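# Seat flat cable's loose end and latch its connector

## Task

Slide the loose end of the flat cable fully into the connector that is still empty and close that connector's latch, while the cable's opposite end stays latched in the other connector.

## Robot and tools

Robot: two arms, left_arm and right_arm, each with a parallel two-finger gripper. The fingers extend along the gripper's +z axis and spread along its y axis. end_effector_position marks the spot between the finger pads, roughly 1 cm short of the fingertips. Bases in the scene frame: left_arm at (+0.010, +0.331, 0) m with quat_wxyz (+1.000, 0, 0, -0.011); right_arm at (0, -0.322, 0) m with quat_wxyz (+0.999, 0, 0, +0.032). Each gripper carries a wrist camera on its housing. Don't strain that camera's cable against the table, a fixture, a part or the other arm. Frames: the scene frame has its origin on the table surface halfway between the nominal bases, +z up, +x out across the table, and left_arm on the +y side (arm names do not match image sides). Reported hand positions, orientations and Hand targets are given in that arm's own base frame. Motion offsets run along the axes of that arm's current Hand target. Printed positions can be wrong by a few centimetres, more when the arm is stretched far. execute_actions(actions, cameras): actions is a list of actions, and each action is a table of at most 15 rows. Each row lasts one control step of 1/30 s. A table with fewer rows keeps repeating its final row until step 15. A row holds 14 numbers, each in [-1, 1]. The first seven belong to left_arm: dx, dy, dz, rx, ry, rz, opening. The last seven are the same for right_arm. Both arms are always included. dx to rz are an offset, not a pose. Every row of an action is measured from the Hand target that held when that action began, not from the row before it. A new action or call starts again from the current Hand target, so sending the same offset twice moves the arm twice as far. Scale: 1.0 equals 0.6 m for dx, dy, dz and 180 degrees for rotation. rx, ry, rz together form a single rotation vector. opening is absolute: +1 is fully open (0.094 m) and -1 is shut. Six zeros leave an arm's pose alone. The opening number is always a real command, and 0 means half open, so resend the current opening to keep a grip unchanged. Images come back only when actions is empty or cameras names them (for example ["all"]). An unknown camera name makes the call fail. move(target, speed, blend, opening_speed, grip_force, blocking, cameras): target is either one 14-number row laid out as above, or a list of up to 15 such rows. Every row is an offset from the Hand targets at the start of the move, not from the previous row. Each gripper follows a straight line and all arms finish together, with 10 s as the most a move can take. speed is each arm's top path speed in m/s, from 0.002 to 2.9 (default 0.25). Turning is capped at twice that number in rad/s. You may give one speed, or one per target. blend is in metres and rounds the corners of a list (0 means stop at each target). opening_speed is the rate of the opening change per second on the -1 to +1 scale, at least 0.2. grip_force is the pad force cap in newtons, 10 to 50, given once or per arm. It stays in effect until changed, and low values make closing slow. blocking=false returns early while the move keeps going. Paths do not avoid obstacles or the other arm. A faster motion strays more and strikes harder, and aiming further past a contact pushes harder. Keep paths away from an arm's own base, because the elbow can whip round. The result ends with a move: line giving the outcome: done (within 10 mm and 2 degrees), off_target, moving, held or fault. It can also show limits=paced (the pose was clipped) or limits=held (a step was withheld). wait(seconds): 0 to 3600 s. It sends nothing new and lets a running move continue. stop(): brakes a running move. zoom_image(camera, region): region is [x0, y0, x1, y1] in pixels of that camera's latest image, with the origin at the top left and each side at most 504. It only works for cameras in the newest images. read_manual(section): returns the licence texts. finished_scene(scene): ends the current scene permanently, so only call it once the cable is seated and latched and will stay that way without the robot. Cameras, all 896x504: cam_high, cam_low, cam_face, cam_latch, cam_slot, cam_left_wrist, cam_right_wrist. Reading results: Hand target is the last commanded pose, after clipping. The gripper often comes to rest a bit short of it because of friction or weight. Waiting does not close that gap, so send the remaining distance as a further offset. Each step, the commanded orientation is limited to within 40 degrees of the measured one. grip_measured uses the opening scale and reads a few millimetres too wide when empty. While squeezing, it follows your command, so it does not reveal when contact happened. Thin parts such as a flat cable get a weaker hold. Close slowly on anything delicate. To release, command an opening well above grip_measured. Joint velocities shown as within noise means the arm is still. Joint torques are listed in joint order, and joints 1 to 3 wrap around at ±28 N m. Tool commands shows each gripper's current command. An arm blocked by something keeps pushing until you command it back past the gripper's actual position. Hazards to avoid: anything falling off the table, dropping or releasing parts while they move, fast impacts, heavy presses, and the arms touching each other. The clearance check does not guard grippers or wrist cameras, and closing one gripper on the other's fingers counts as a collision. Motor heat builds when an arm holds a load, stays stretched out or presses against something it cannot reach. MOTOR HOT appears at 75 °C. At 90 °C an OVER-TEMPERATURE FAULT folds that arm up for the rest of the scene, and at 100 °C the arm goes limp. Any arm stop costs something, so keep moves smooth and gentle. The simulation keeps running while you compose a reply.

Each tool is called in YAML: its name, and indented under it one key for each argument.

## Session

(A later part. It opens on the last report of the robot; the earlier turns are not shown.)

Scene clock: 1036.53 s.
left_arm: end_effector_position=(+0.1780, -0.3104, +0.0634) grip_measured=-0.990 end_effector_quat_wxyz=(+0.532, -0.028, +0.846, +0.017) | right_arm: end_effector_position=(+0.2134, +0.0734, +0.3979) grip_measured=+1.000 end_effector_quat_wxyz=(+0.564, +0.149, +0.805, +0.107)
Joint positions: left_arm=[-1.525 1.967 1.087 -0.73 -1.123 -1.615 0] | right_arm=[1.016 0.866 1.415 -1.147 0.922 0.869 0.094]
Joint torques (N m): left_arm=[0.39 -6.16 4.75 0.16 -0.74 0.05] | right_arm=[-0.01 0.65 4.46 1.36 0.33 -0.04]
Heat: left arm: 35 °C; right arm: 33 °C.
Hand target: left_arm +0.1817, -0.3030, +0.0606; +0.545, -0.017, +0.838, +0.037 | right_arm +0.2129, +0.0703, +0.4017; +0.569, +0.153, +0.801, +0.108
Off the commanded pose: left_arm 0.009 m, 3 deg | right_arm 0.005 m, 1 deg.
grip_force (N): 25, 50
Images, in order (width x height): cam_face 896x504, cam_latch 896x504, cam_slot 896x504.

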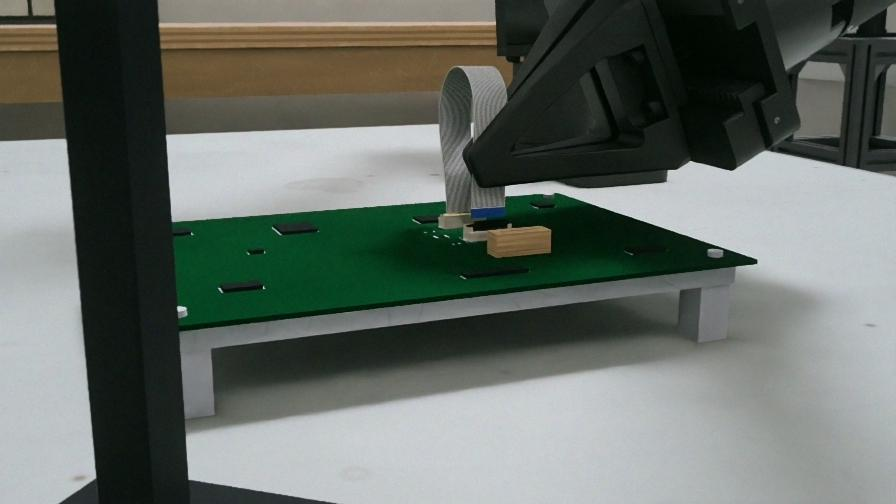

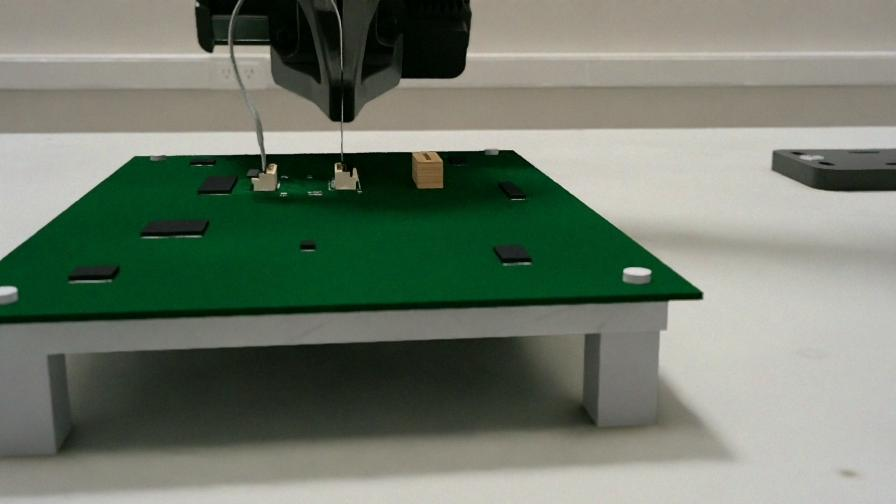

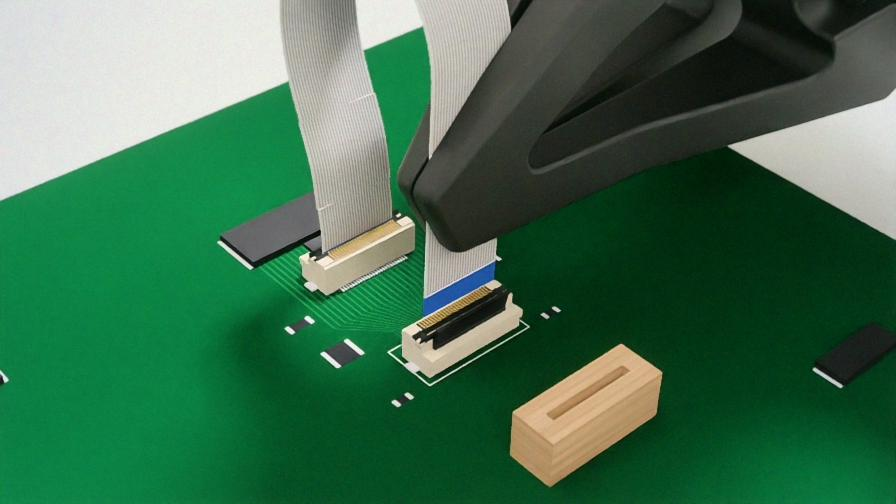

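zoom_image:
  camera: "cam_latch"
  region: [310, 110, 380, 200]

zoom_image:
  camera: "cam_slot"
  region: [390, 260, 530, 380]

Scaled by 5.600 from the camera's image (finer frame: 1280x720).

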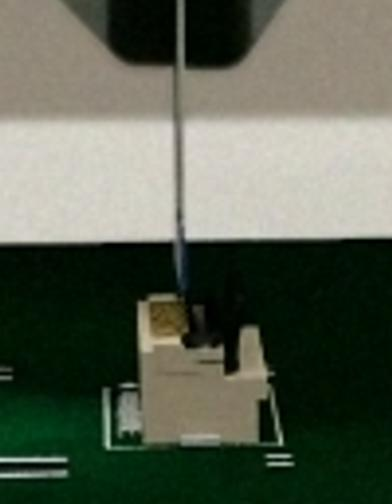

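Scaled by 3.600 from the camera's image (finer frame: 1280x720).

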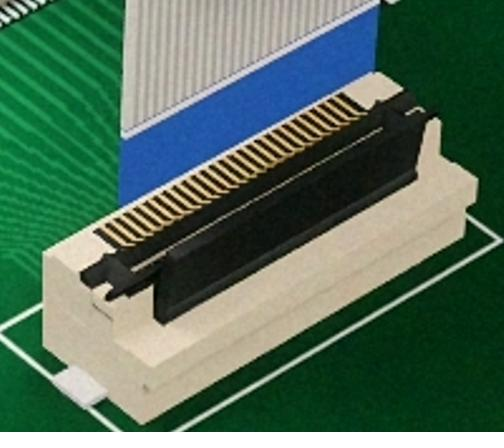

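execute_actions:
  actions:
    - [[-0.000036,0.00049,-0.000003,-0.000259,-0.000016,0.000583,-1.0,0,0,0,0,0,0,1.0],[-0.000072,0.000979,-0.000006,-0.000518,-0.000031,0.001165,-1.0,0,0,0,0,0,0,1.0],[-0.000107,0.001469,-0.000009,-0.000776,-0.000047,0.001748,-1.0,0,0,0,0,0,0,1.0],[-0.000143,0.001958,-0.000012,-0.001035,-0.000062,0.00233,-1.0,0,0,0,0,0,0,1.0]]
  cameras: ["cam_latch", "cam_slot", "cam_face"]

zoom_image:
  camera: "cam_latch"
  region: [310, 110, 380, 200]

zoom_image:
  camera: "cam_slot"
  region: [410, 265, 510, 365]

zoom_image:
  camera: "cam_face"
  region: [460, 180, 520, 240]

Scene clock: 1057.90 s.
left_arm: end_effector_position=(+0.1780, -0.3100, +0.0636) grip_measured=-0.990 end_effector_quat_wxyz=(+0.533, -0.027, +0.846, +0.018) | right_arm: end_effector_position=(+0.2134, +0.0734, +0.3979) grip_measured=+1.000 end_effector_quat_wxyz=(+0.564, +0.149, +0.805, +0.107)
Joint positions: left_arm=[-1.525 1.967 1.087 -0.733 -1.124 -1.615 0] | right_arm=[1.016 0.866 1.415 -1.147 0.922 0.869 0.094]
Joint torques (N m): left_arm=[0.5 -6.26 4.85 0.13 -0.72 0.02] | right_arm=[-0.02 0.66 4.44 1.37 0.34 -0.03]
Heat: left arm: 35 °C; right arm: 33 °C.
Hand target: left_arm +0.1816, -0.3019, +0.0607; +0.544, -0.015, +0.838, +0.040 | right_arm +0.2129, +0.0703, +0.4017; +0.569, +0.153, +0.801, +0.108
Off the commanded pose: left_arm 0.009 m, 3 deg | right_arm 0.005 m, 1 deg.
grip_force (N): 25, 50
Images, in order (width x height): cam_face 896x504, cam_latch 896x504, cam_slot 896x504.

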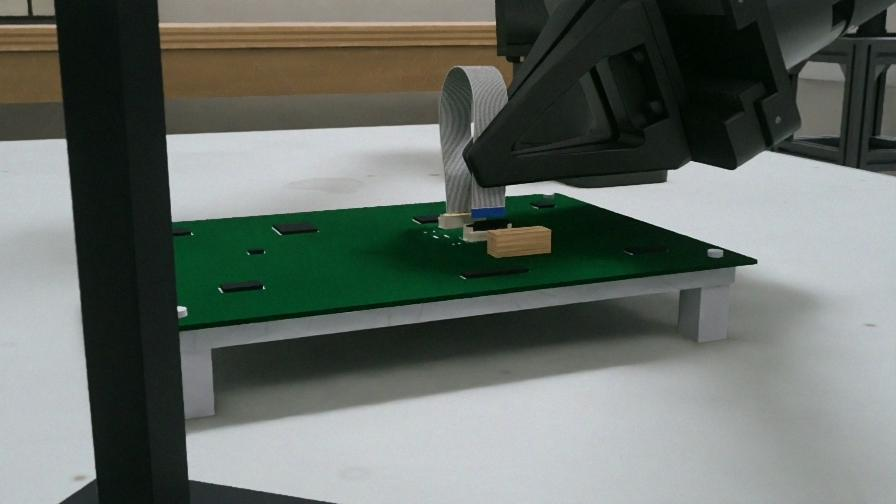

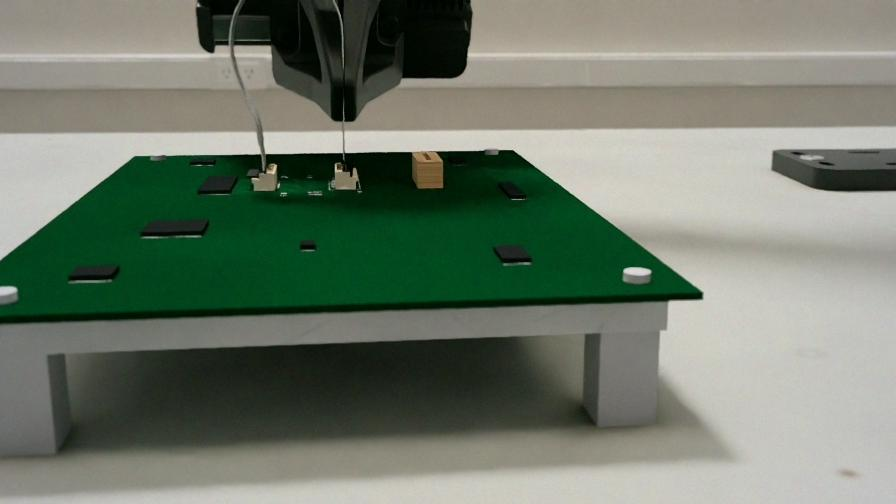

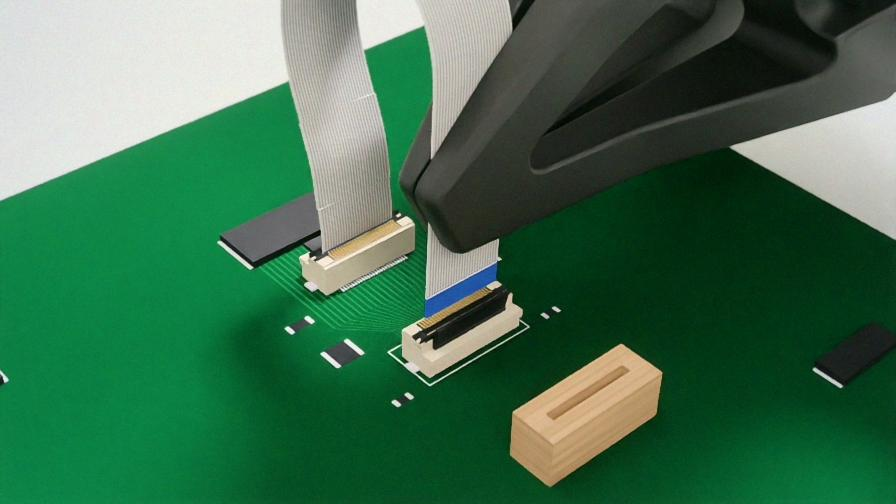

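Scaled by 5.600 from the camera's image (finer frame: 1280x720).

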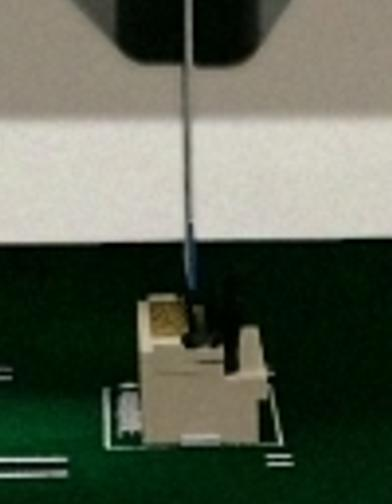

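Scaled by 5.040 from the camera's image (finer frame: 1280x720).

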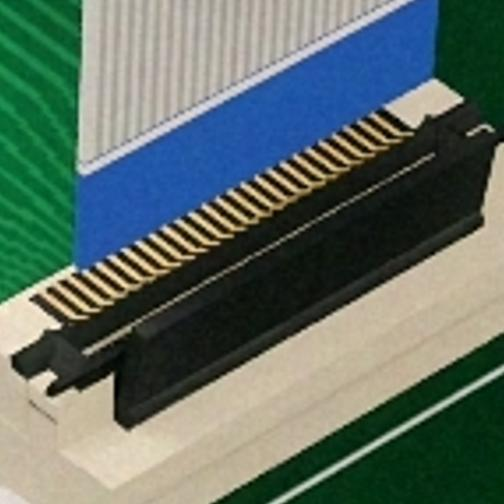

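Scaled by 8.400 from the camera's image (finer frame: 1280x720).

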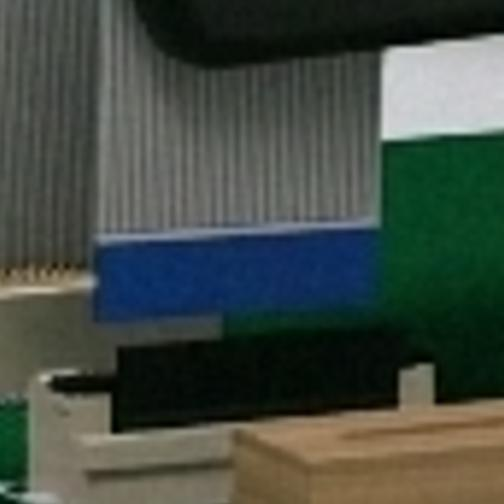

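execute_actions:
  actions:
    - [[-0.00002,0.000294,-0.000002,-0.000155,-0.000009,0.00035,-1.0,0,0,0,0,0,0,1.0],[0.001,0.000466,0.000457,-0.000453,-0.000027,0.001019,-1.0,0,0,0,0,0,0,1.0],[0.002021,0.000639,0.000916,-0.00075,-0.000044,0.001687,-1.0,0,0,0,0,0,0,1.0],[0.003042,0.000811,0.001375,-0.001048,-0.000062,0.002356,-1.0,0,0,0,0,0,0,1.0],[0.004063,0.000984,0.001834,-0.001345,-0.000079,0.003024,-1.0,0,0,0,0,0,0,1.0],[0.005085,0.001156,0.002293,-0.001643,-0.000097,0.003693,-1.0,0,0,0,0,0,0,1.0]]
  cameras: ["cam_latch", "cam_slot", "cam_face"]

zoom_image:
  camera: "cam_latch"
  region: [310, 110, 380, 200]

zoom_image:
  camera: "cam_slot"
  region: [410, 265, 510, 365]

zoom_image:
  camera: "cam_face"
  region: [460, 180, 520, 240]

Scene clock: 1068.63 s.
left_arm: end_effector_position=(+0.1781, -0.3093, +0.0607) grip_measured=-0.990 end_effector_quat_wxyz=(+0.533, -0.024, +0.846, +0.023) | right_arm: end_effector_position=(+0.2134, +0.0734, +0.3979) grip_measured=+1.000 end_effector_quat_wxyz=(+0.564, +0.149, +0.805, +0.107)
Joint positions: left_arm=[-1.525 1.977 1.087 -0.734 -1.124 -1.615 0] | right_arm=[1.016 0.866 1.415 -1.147 0.922 0.869 0.094]
Joint torques (N m): left_arm=[0.44 -6.08 4.48 0.1 -0.7 0.02] | right_arm=[-0.01 0.65 4.46 1.36 0.34 -0.04]
Heat: left arm: 35 °C; right arm: 33 °C.
Hand target: left_arm +0.1816, -0.3011, +0.0575; +0.544, -0.012, +0.838, +0.045 | right_arm +0.2129, +0.0703, +0.4017; +0.569, +0.153, +0.801, +0.108
Off the commanded pose: left_arm 0.010 m, 3 deg | right_arm 0.005 m, 1 deg.
grip_force (N): 25, 50
Images, in order (width x height): cam_face 896x504, cam_latch 896x504, cam_slot 896x504.

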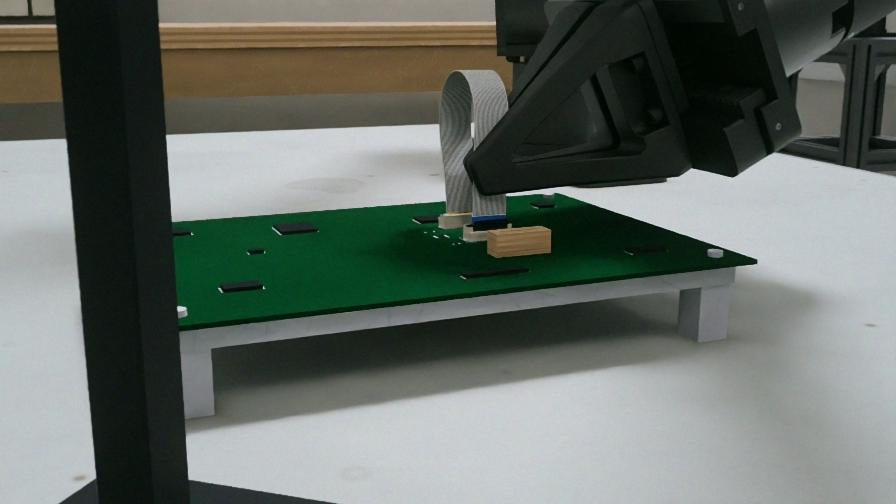

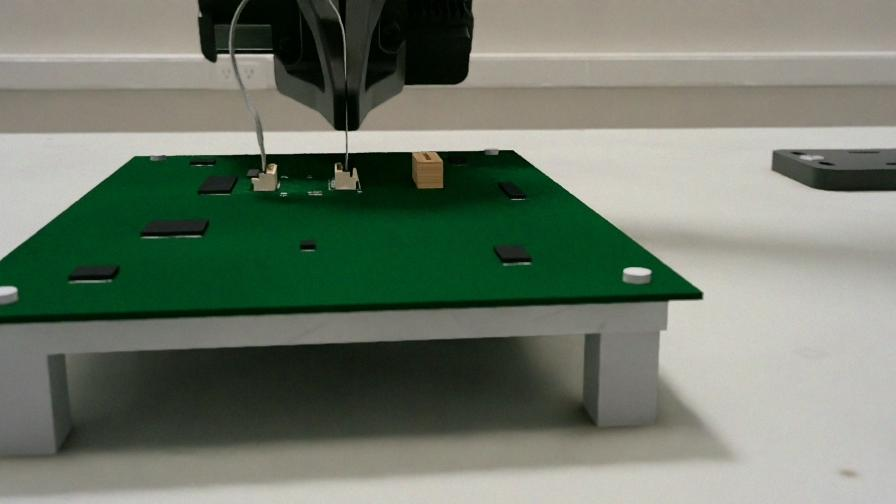

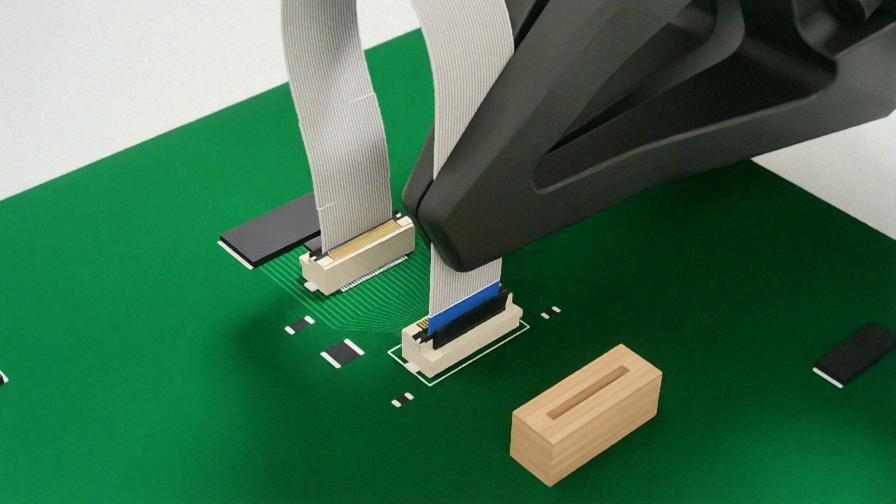

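Scaled by 5.600 from the camera's image (finer frame: 1280x720).

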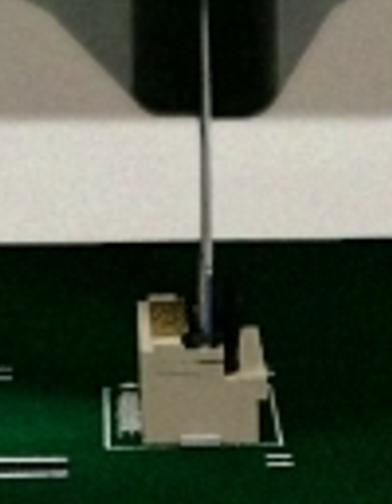

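Scaled by 5.040 from the camera's image (finer frame: 1280x720).

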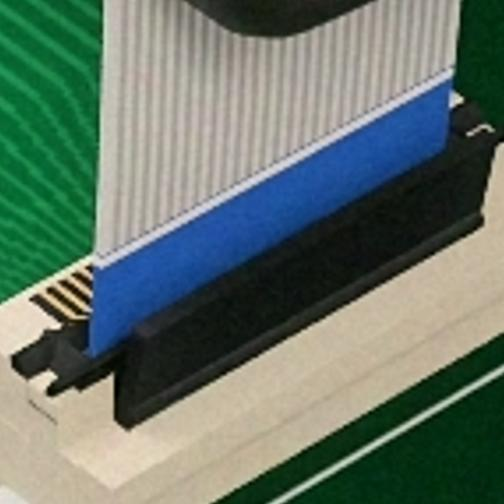

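Scaled by 8.400 from the camera's image (finer frame: 1280x720).

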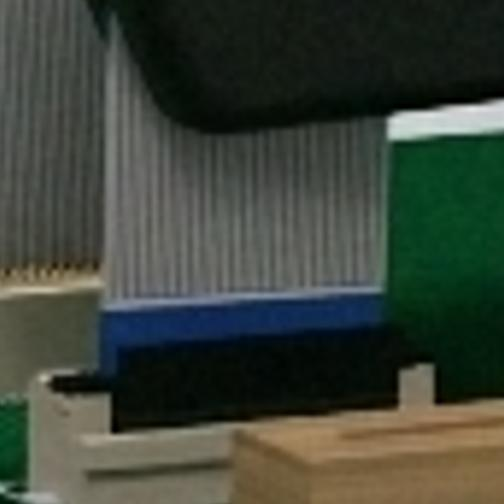

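execute_actions:
  actions:
    - [[0.001021,0.000172,0.000459,-0.000298,-0.000018,0.000669,-1.0,0,0,0,0,0,0,1.0],[0.002042,0.000344,0.000918,-0.000596,-0.000036,0.001338,-1.0,0,0,0,0,0,0,1.0],[0.003064,0.000515,0.001378,-0.000893,-0.000054,0.002007,-1.0,0,0,0,0,0,0,1.0],[0.004085,0.000687,0.001837,-0.001191,-0.000071,0.002676,-1.0,0,0,0,0,0,0,1.0],[0.005106,0.000859,0.002296,-0.001489,-0.000089,0.003345,-1.0,0,0,0,0,0,0,1.0]]
  cameras: ["cam_latch", "cam_slot", "cam_face"]

zoom_image:
  camera: "cam_latch"
  region: [310, 110, 380, 200]

zoom_image:
  camera: "cam_slot"
  region: [410, 265, 510, 365]

zoom_image:
  camera: "cam_face"
  region: [460, 180, 520, 240]

Scene clock: 1075.83 s.
left_arm: end_effector_position=(+0.1785, -0.3088, +0.0591) grip_measured=-0.990 end_effector_quat_wxyz=(+0.535, -0.021, +0.844, +0.027) | right_arm: end_effector_position=(+0.2134, +0.0734, +0.3979) grip_measured=+1.000 end_effector_quat_wxyz=(+0.564, +0.149, +0.805, +0.107)
Joint positions: left_arm=[-1.525 1.986 1.087 -0.734 -1.13 -1.615 0] | right_arm=[1.016 0.866 1.415 -1.147 0.922 0.869 0.094]
Joint torques (N m): left_arm=[0.55 -6.02 4.67 0.1 -0.68 0.03] | right_arm=[0.01 0.65 4.44 1.36 0.33 -0.03]
Heat: left arm: 34 °C; right arm: 33 °C.
Hand target: left_arm +0.1815, -0.3003, +0.0541; +0.544, -0.008, +0.838, +0.050 | right_arm +0.2129, +0.0703, +0.4017; +0.569, +0.153, +0.801, +0.108
Off the commanded pose: left_arm 0.010 m, 3 deg | right_arm 0.005 m, 1 deg.
grip_force (N): 25, 50
Images, in order (width x height): cam_face 896x504, cam_latch 896x504, cam_slot 896x504.

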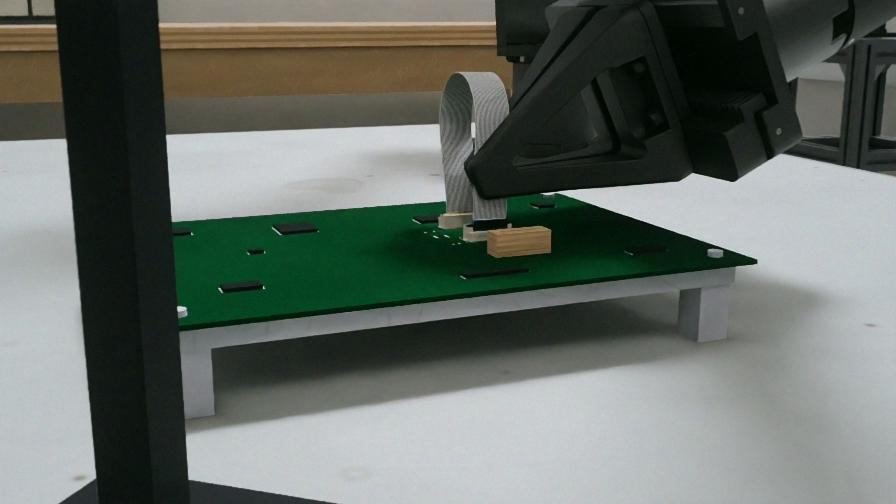

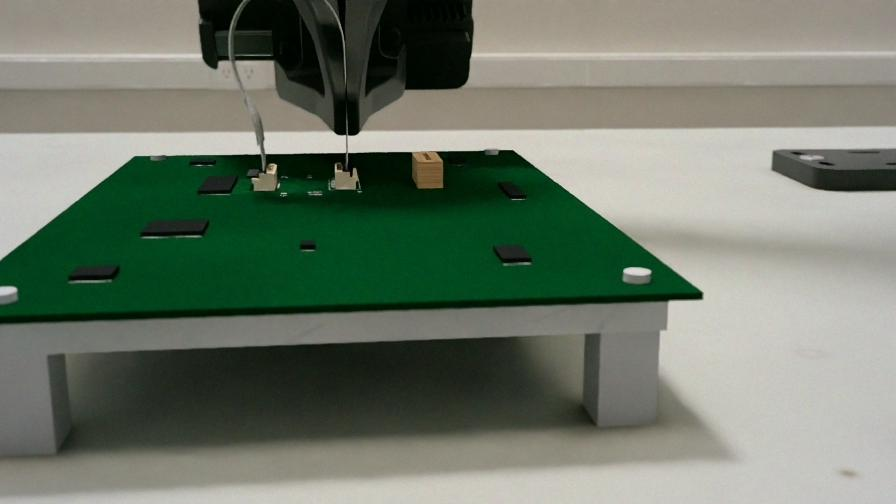

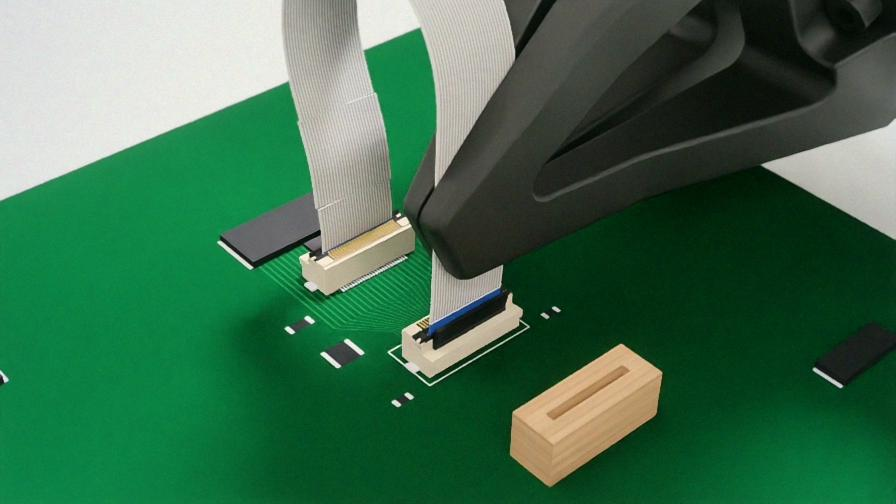

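Scaled by 5.600 from the camera's image (finer frame: 1280x720).

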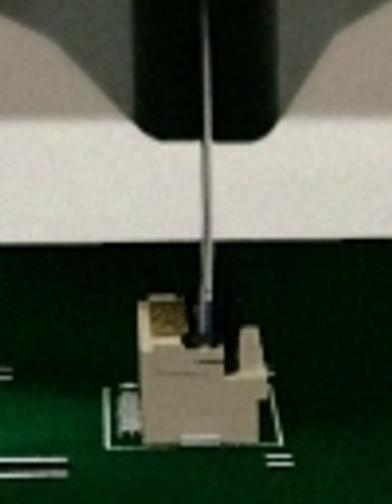

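Scaled by 5.040 from the camera's image (finer frame: 1280x720).

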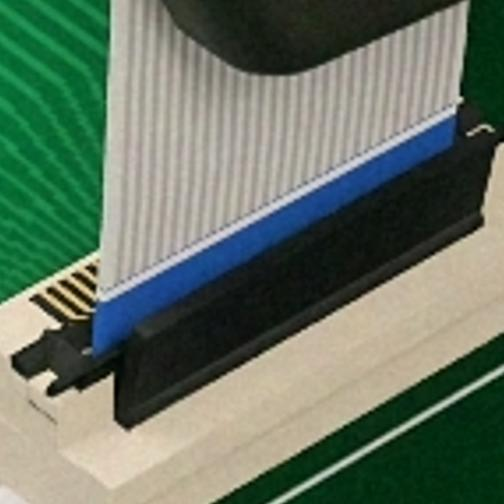

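Scaled by 8.400 from the camera's image (finer frame: 1280x720).

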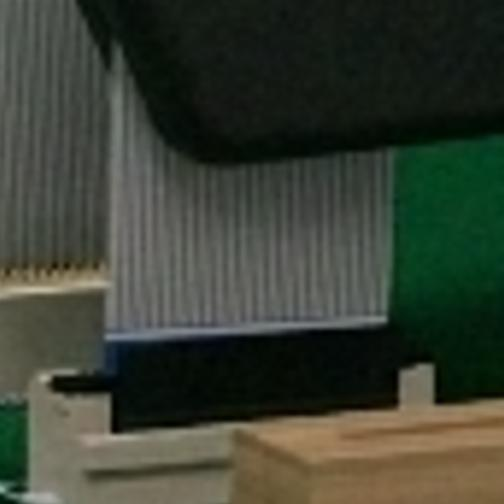

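execute_actions:
  actions:
    - [[0.001048,0.000079,-0.000024,-0.000083,0.001111,-0.000012,-1.0,0,0,0,0,0,0,1.0],[0.002097,0.000157,-0.000048,-0.000166,0.002222,-0.000024,-1.0,0,0,0,0,0,0,1.0],[0.003145,0.000236,-0.000071,-0.000249,0.003332,-0.000035,-1.0,0,0,0,0,0,0,1.0],[0.004193,0.000314,-0.000095,-0.000332,0.004443,-0.000047,-1.0,0,0,0,0,0,0,1.0]]
  cameras: ["cam_latch", "cam_slot", "cam_face"]

zoom_image:
  camera: "cam_slot"
  region: [410, 265, 510, 365]

zoom_image:
  camera: "cam_latch"
  region: [310, 110, 380, 200]

Scene clock: 1082.53 s.
left_arm: end_effector_position=(+0.1785, -0.3088, +0.0591) grip_measured=-0.990 end_effector_quat_wxyz=(+0.535, -0.021, +0.844, +0.027) | right_arm: end_effector_position=(+0.2134, +0.0734, +0.3979) grip_measured=+1.000 end_effector_quat_wxyz=(+0.564, +0.149, +0.805, +0.107)
Joint positions: left_arm=[-1.525 1.986 1.087 -0.734 -1.13 -1.615 0] | right_arm=[1.016 0.866 1.415 -1.147 0.922 0.869 0.094]
Joint torques (N m): left_arm=[0.61 -6 4.68 0.08 -0.53 0.02] | right_arm=[-0.01 0.66 4.45 1.36 0.33 -0.04]
Heat: left arm: 34 °C; right arm: 33 °C.
Hand target: left_arm +0.1805, -0.3000, +0.0518; +0.538, -0.009, +0.841, +0.050 | right_arm +0.2129, +0.0703, +0.4017; +0.569, +0.153, +0.801, +0.108
Off the commanded pose: left_arm 0.012 m, 3 deg | right_arm 0.005 m, 1 deg.
grip_force (N): 25, 50
Images, in order (width x height): cam_face 896x504, cam_latch 896x504, cam_slot 896x504.

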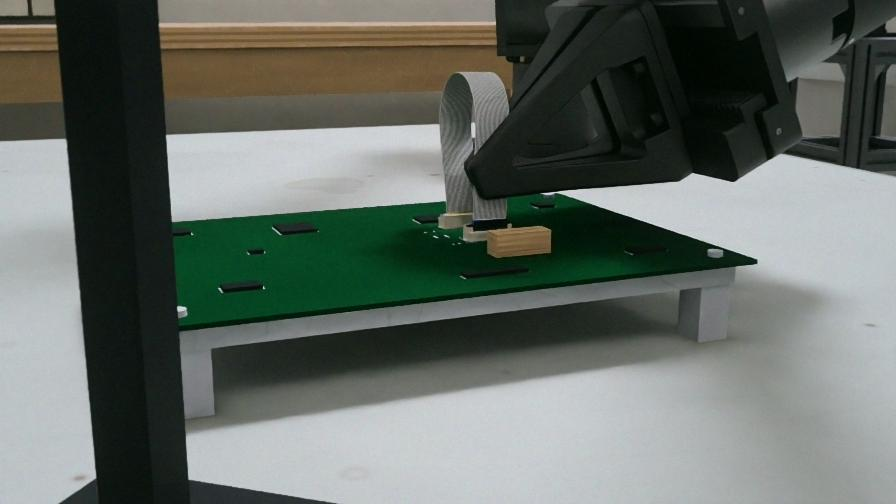

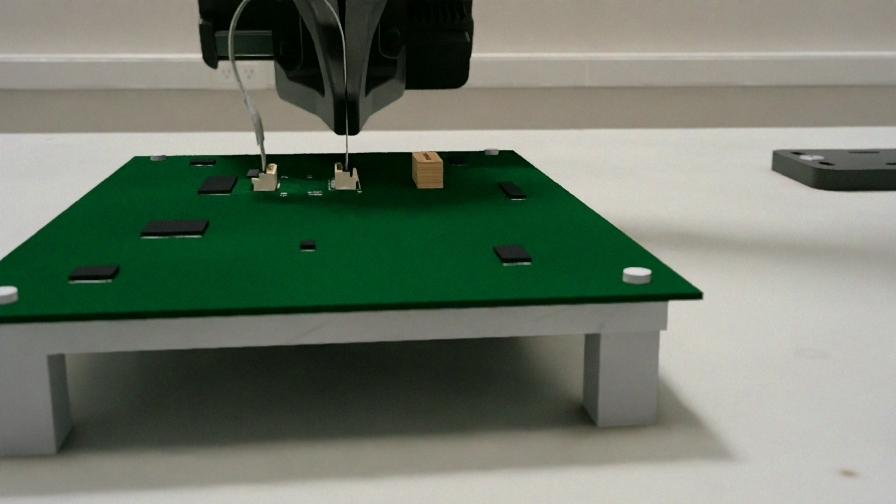

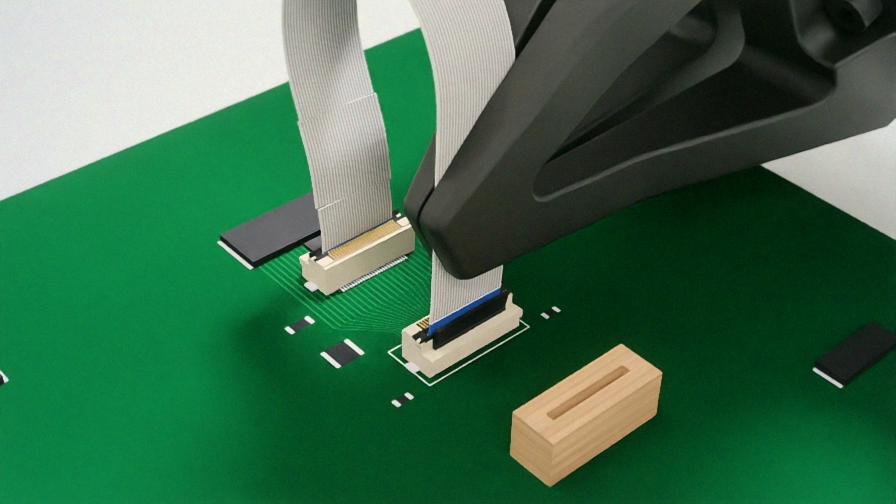

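Scaled by 5.040 from the camera's image (finer frame: 1280x720).

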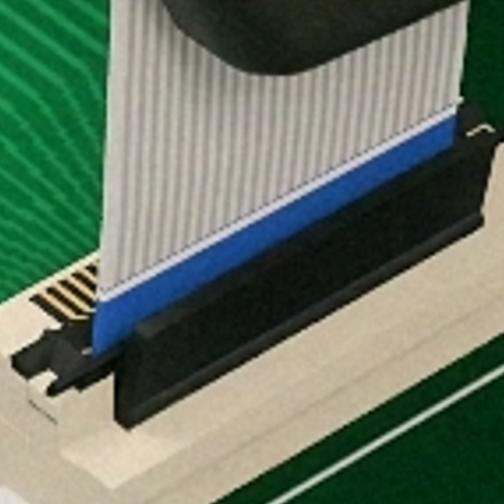

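Scaled by 5.600 from the camera's image (finer frame: 1280x720).

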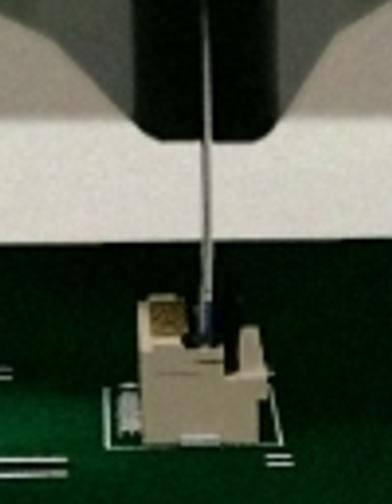

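zoom_image:
  camera: "cam_latch"
  region: [326, 150, 366, 195]

zoom_image:
  camera: "cam_face"
  region: [460, 190, 520, 240]

Scaled by 11.200 from the camera's image (finer frame: 1280x720).

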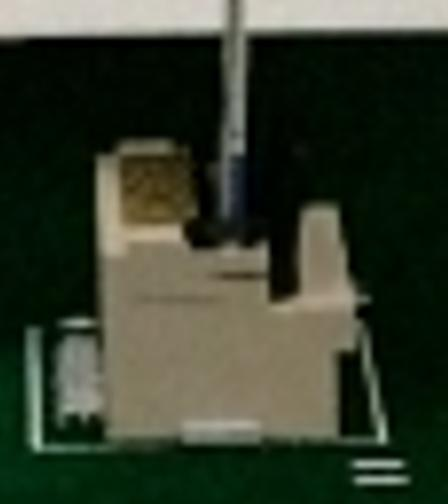

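Scaled by 8.400 from the camera's image (finer frame: 1280x720).

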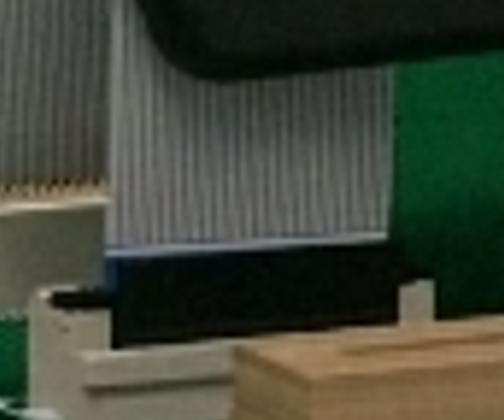

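execute_actions:
  actions:
    - [[0.000898,0.000067,-0.000021,-0.000071,0.000952,-0.00001,-1.0,0,0,0,0,0,0,1.0],[0.001797,0.000135,-0.000041,-0.000142,0.001905,-0.00002,-1.0,0,0,0,0,0,0,1.0],[0.002696,0.000202,-0.000061,-0.000213,0.002856,-0.00003,-1.0,0,0,0,0,0,0,1.0],[0.003594,0.000269,-0.000081,-0.000285,0.003808,-0.00004,-1.0,0,0,0,0,0,0,1.0]]
  cameras: ["cam_slot", "cam_face"]

zoom_image:
  camera: "cam_slot"
  region: [410, 265, 510, 365]

zoom_image:
  camera: "cam_face"
  region: [460, 190, 520, 240]

Scene clock: 1108.97 s.
left_arm: end_effector_position=(+0.1784, -0.3088, +0.0588) grip_measured=-0.990 end_effector_quat_wxyz=(+0.534, -0.021, +0.844, +0.027) | right_arm: end_effector_position=(+0.2134, +0.0734, +0.3979) grip_measured=+1.000 end_effector_quat_wxyz=(+0.564, +0.149, +0.805, +0.107)
Joint positions: left_arm=[-1.525 1.986 1.087 -0.734 -1.128 -1.615 0] | right_arm=[1.016 0.866 1.415 -1.147 0.922 0.869 0.094]
Joint torques (N m): left_arm=[0.46 -6.09 4.7 0.07 -0.42 -0.06] | right_arm=[-0.01 0.65 4.46 1.36 0.33 -0.04]
Heat: left arm: 33 °C; right arm: 33 °C.
Hand target: left_arm +0.1795, -0.2998, +0.0499; +0.533, -0.010, +0.844, +0.051 | right_arm +0.2129, +0.0703, +0.4017; +0.569, +0.153, +0.801, +0.108
Off the commanded pose: left_arm 0.013 m, 3 deg | right_arm 0.005 m, 1 deg.
grip_force (N): 25, 50
Images, in order (width x height): cam_face 896x504, cam_slot 896x504.

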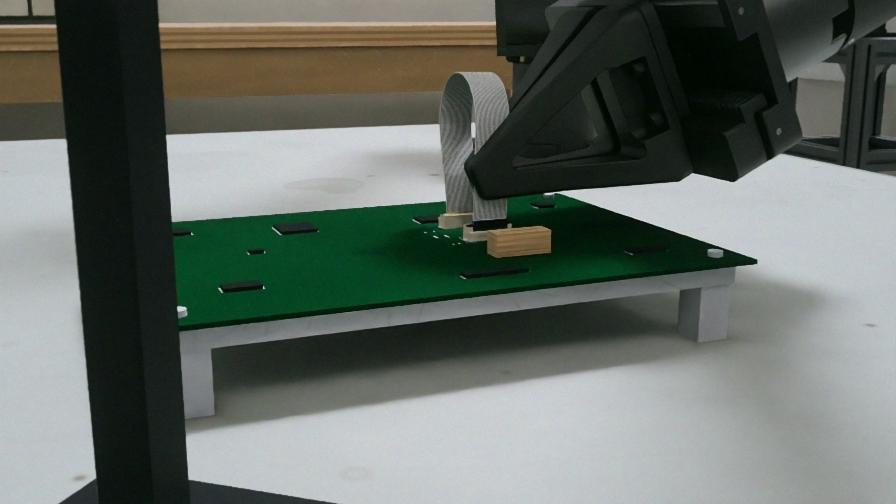

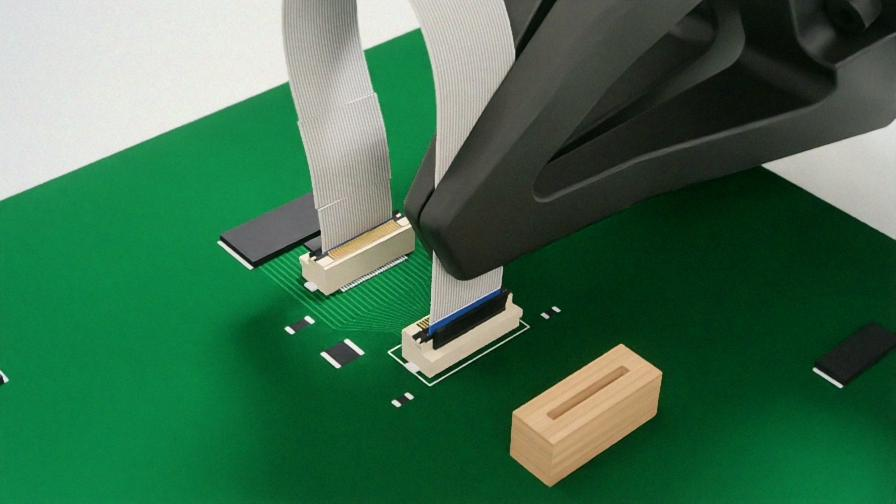

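Scaled by 5.040 from the camera's image (finer frame: 1280x720).

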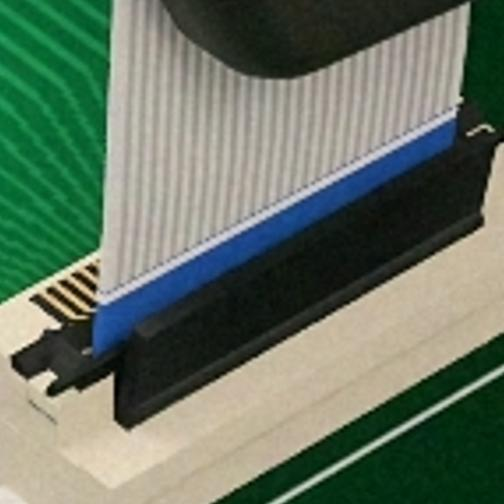

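Scaled by 8.400 from the camera's image (finer frame: 1280x720).

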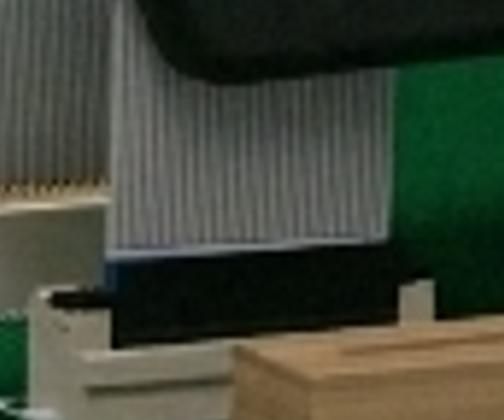

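zoom_image:
  camera: "cam_slot"
  region: [405, 310, 455, 360]

zoom_image:
  camera: "cam_slot"
  region: [475, 270, 525, 320]

Scaled by 10.080 from the camera's image (finer frame: 1280x720).

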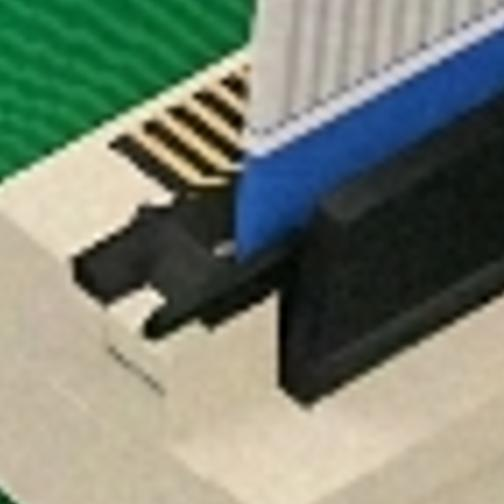

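Scaled by 10.080 from the camera's image (finer frame: 1280x720).

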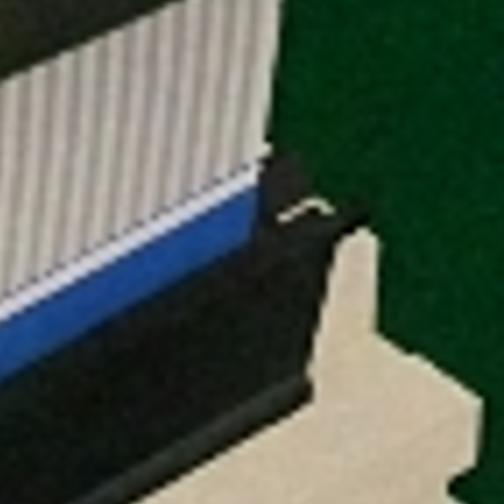

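wait:
  seconds: 0.1
  cameras: ["cam_left_wrist", "cam_low"]

Scene clock: 1124.27 s.
left_arm: end_effector_position=(+0.1784, -0.3088, +0.0588) grip_measured=-0.990 end_effector_quat_wxyz=(+0.534, -0.021, +0.844, +0.027) | right_arm: end_effector_position=(+0.2134, +0.0734, +0.3979) grip_measured=+1.000 end_effector_quat_wxyz=(+0.564, +0.149, +0.805, +0.107)
Joint positions: left_arm=[-1.525 1.986 1.087 -0.734 -1.128 -1.615 0] | right_arm=[1.016 0.866 1.415 -1.147 0.922 0.869 0.094]
Joint torques (N m): left_arm=[0.62 -5.94 4.72 0.04 -0.45 -0.01] | right_arm=[0.02 0.66 4.45 1.36 0.33 -0.03]
Heat: left arm: 33 °C; right arm: 33 °C.
Hand target: left_arm +0.1795, -0.2998, +0.0499; +0.533, -0.010, +0.844, +0.051 | right_arm +0.2129, +0.0703, +0.4017; +0.569, +0.153, +0.801, +0.108
Tool commands: left_gripper/opening=-1.0 right_gripper/opening=+1.0
Off the commanded pose: left_arm 0.013 m, 3 deg | right_arm 0.005 m, 1 deg.
grip_force (N): 25, 50
wait: 0.10 s; at rest from the start
Images, in order (width x height): cam_low 896x504, cam_left_wrist 896x504.

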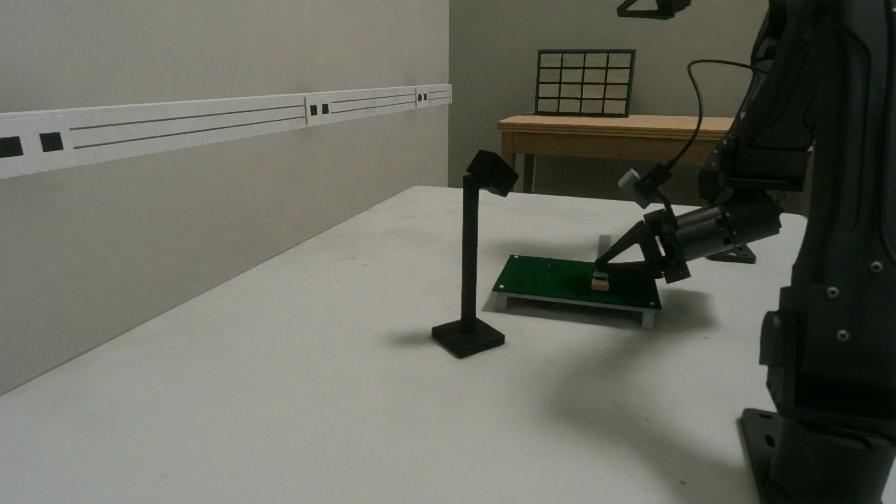

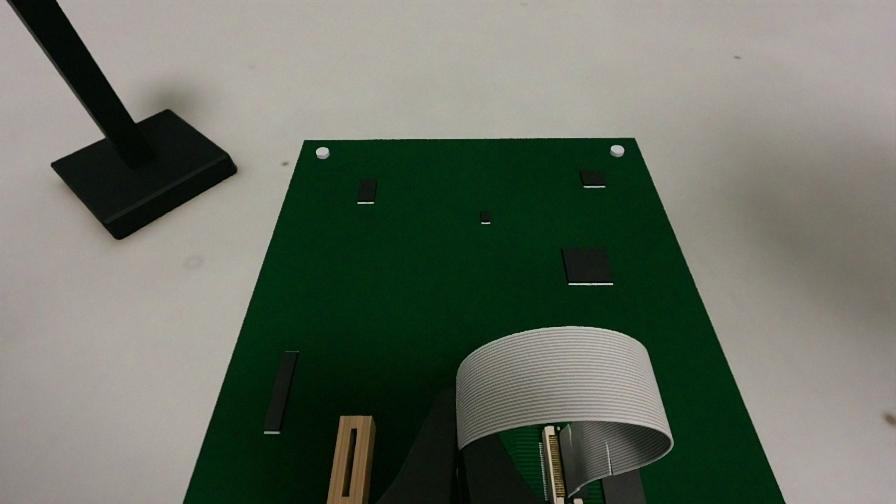

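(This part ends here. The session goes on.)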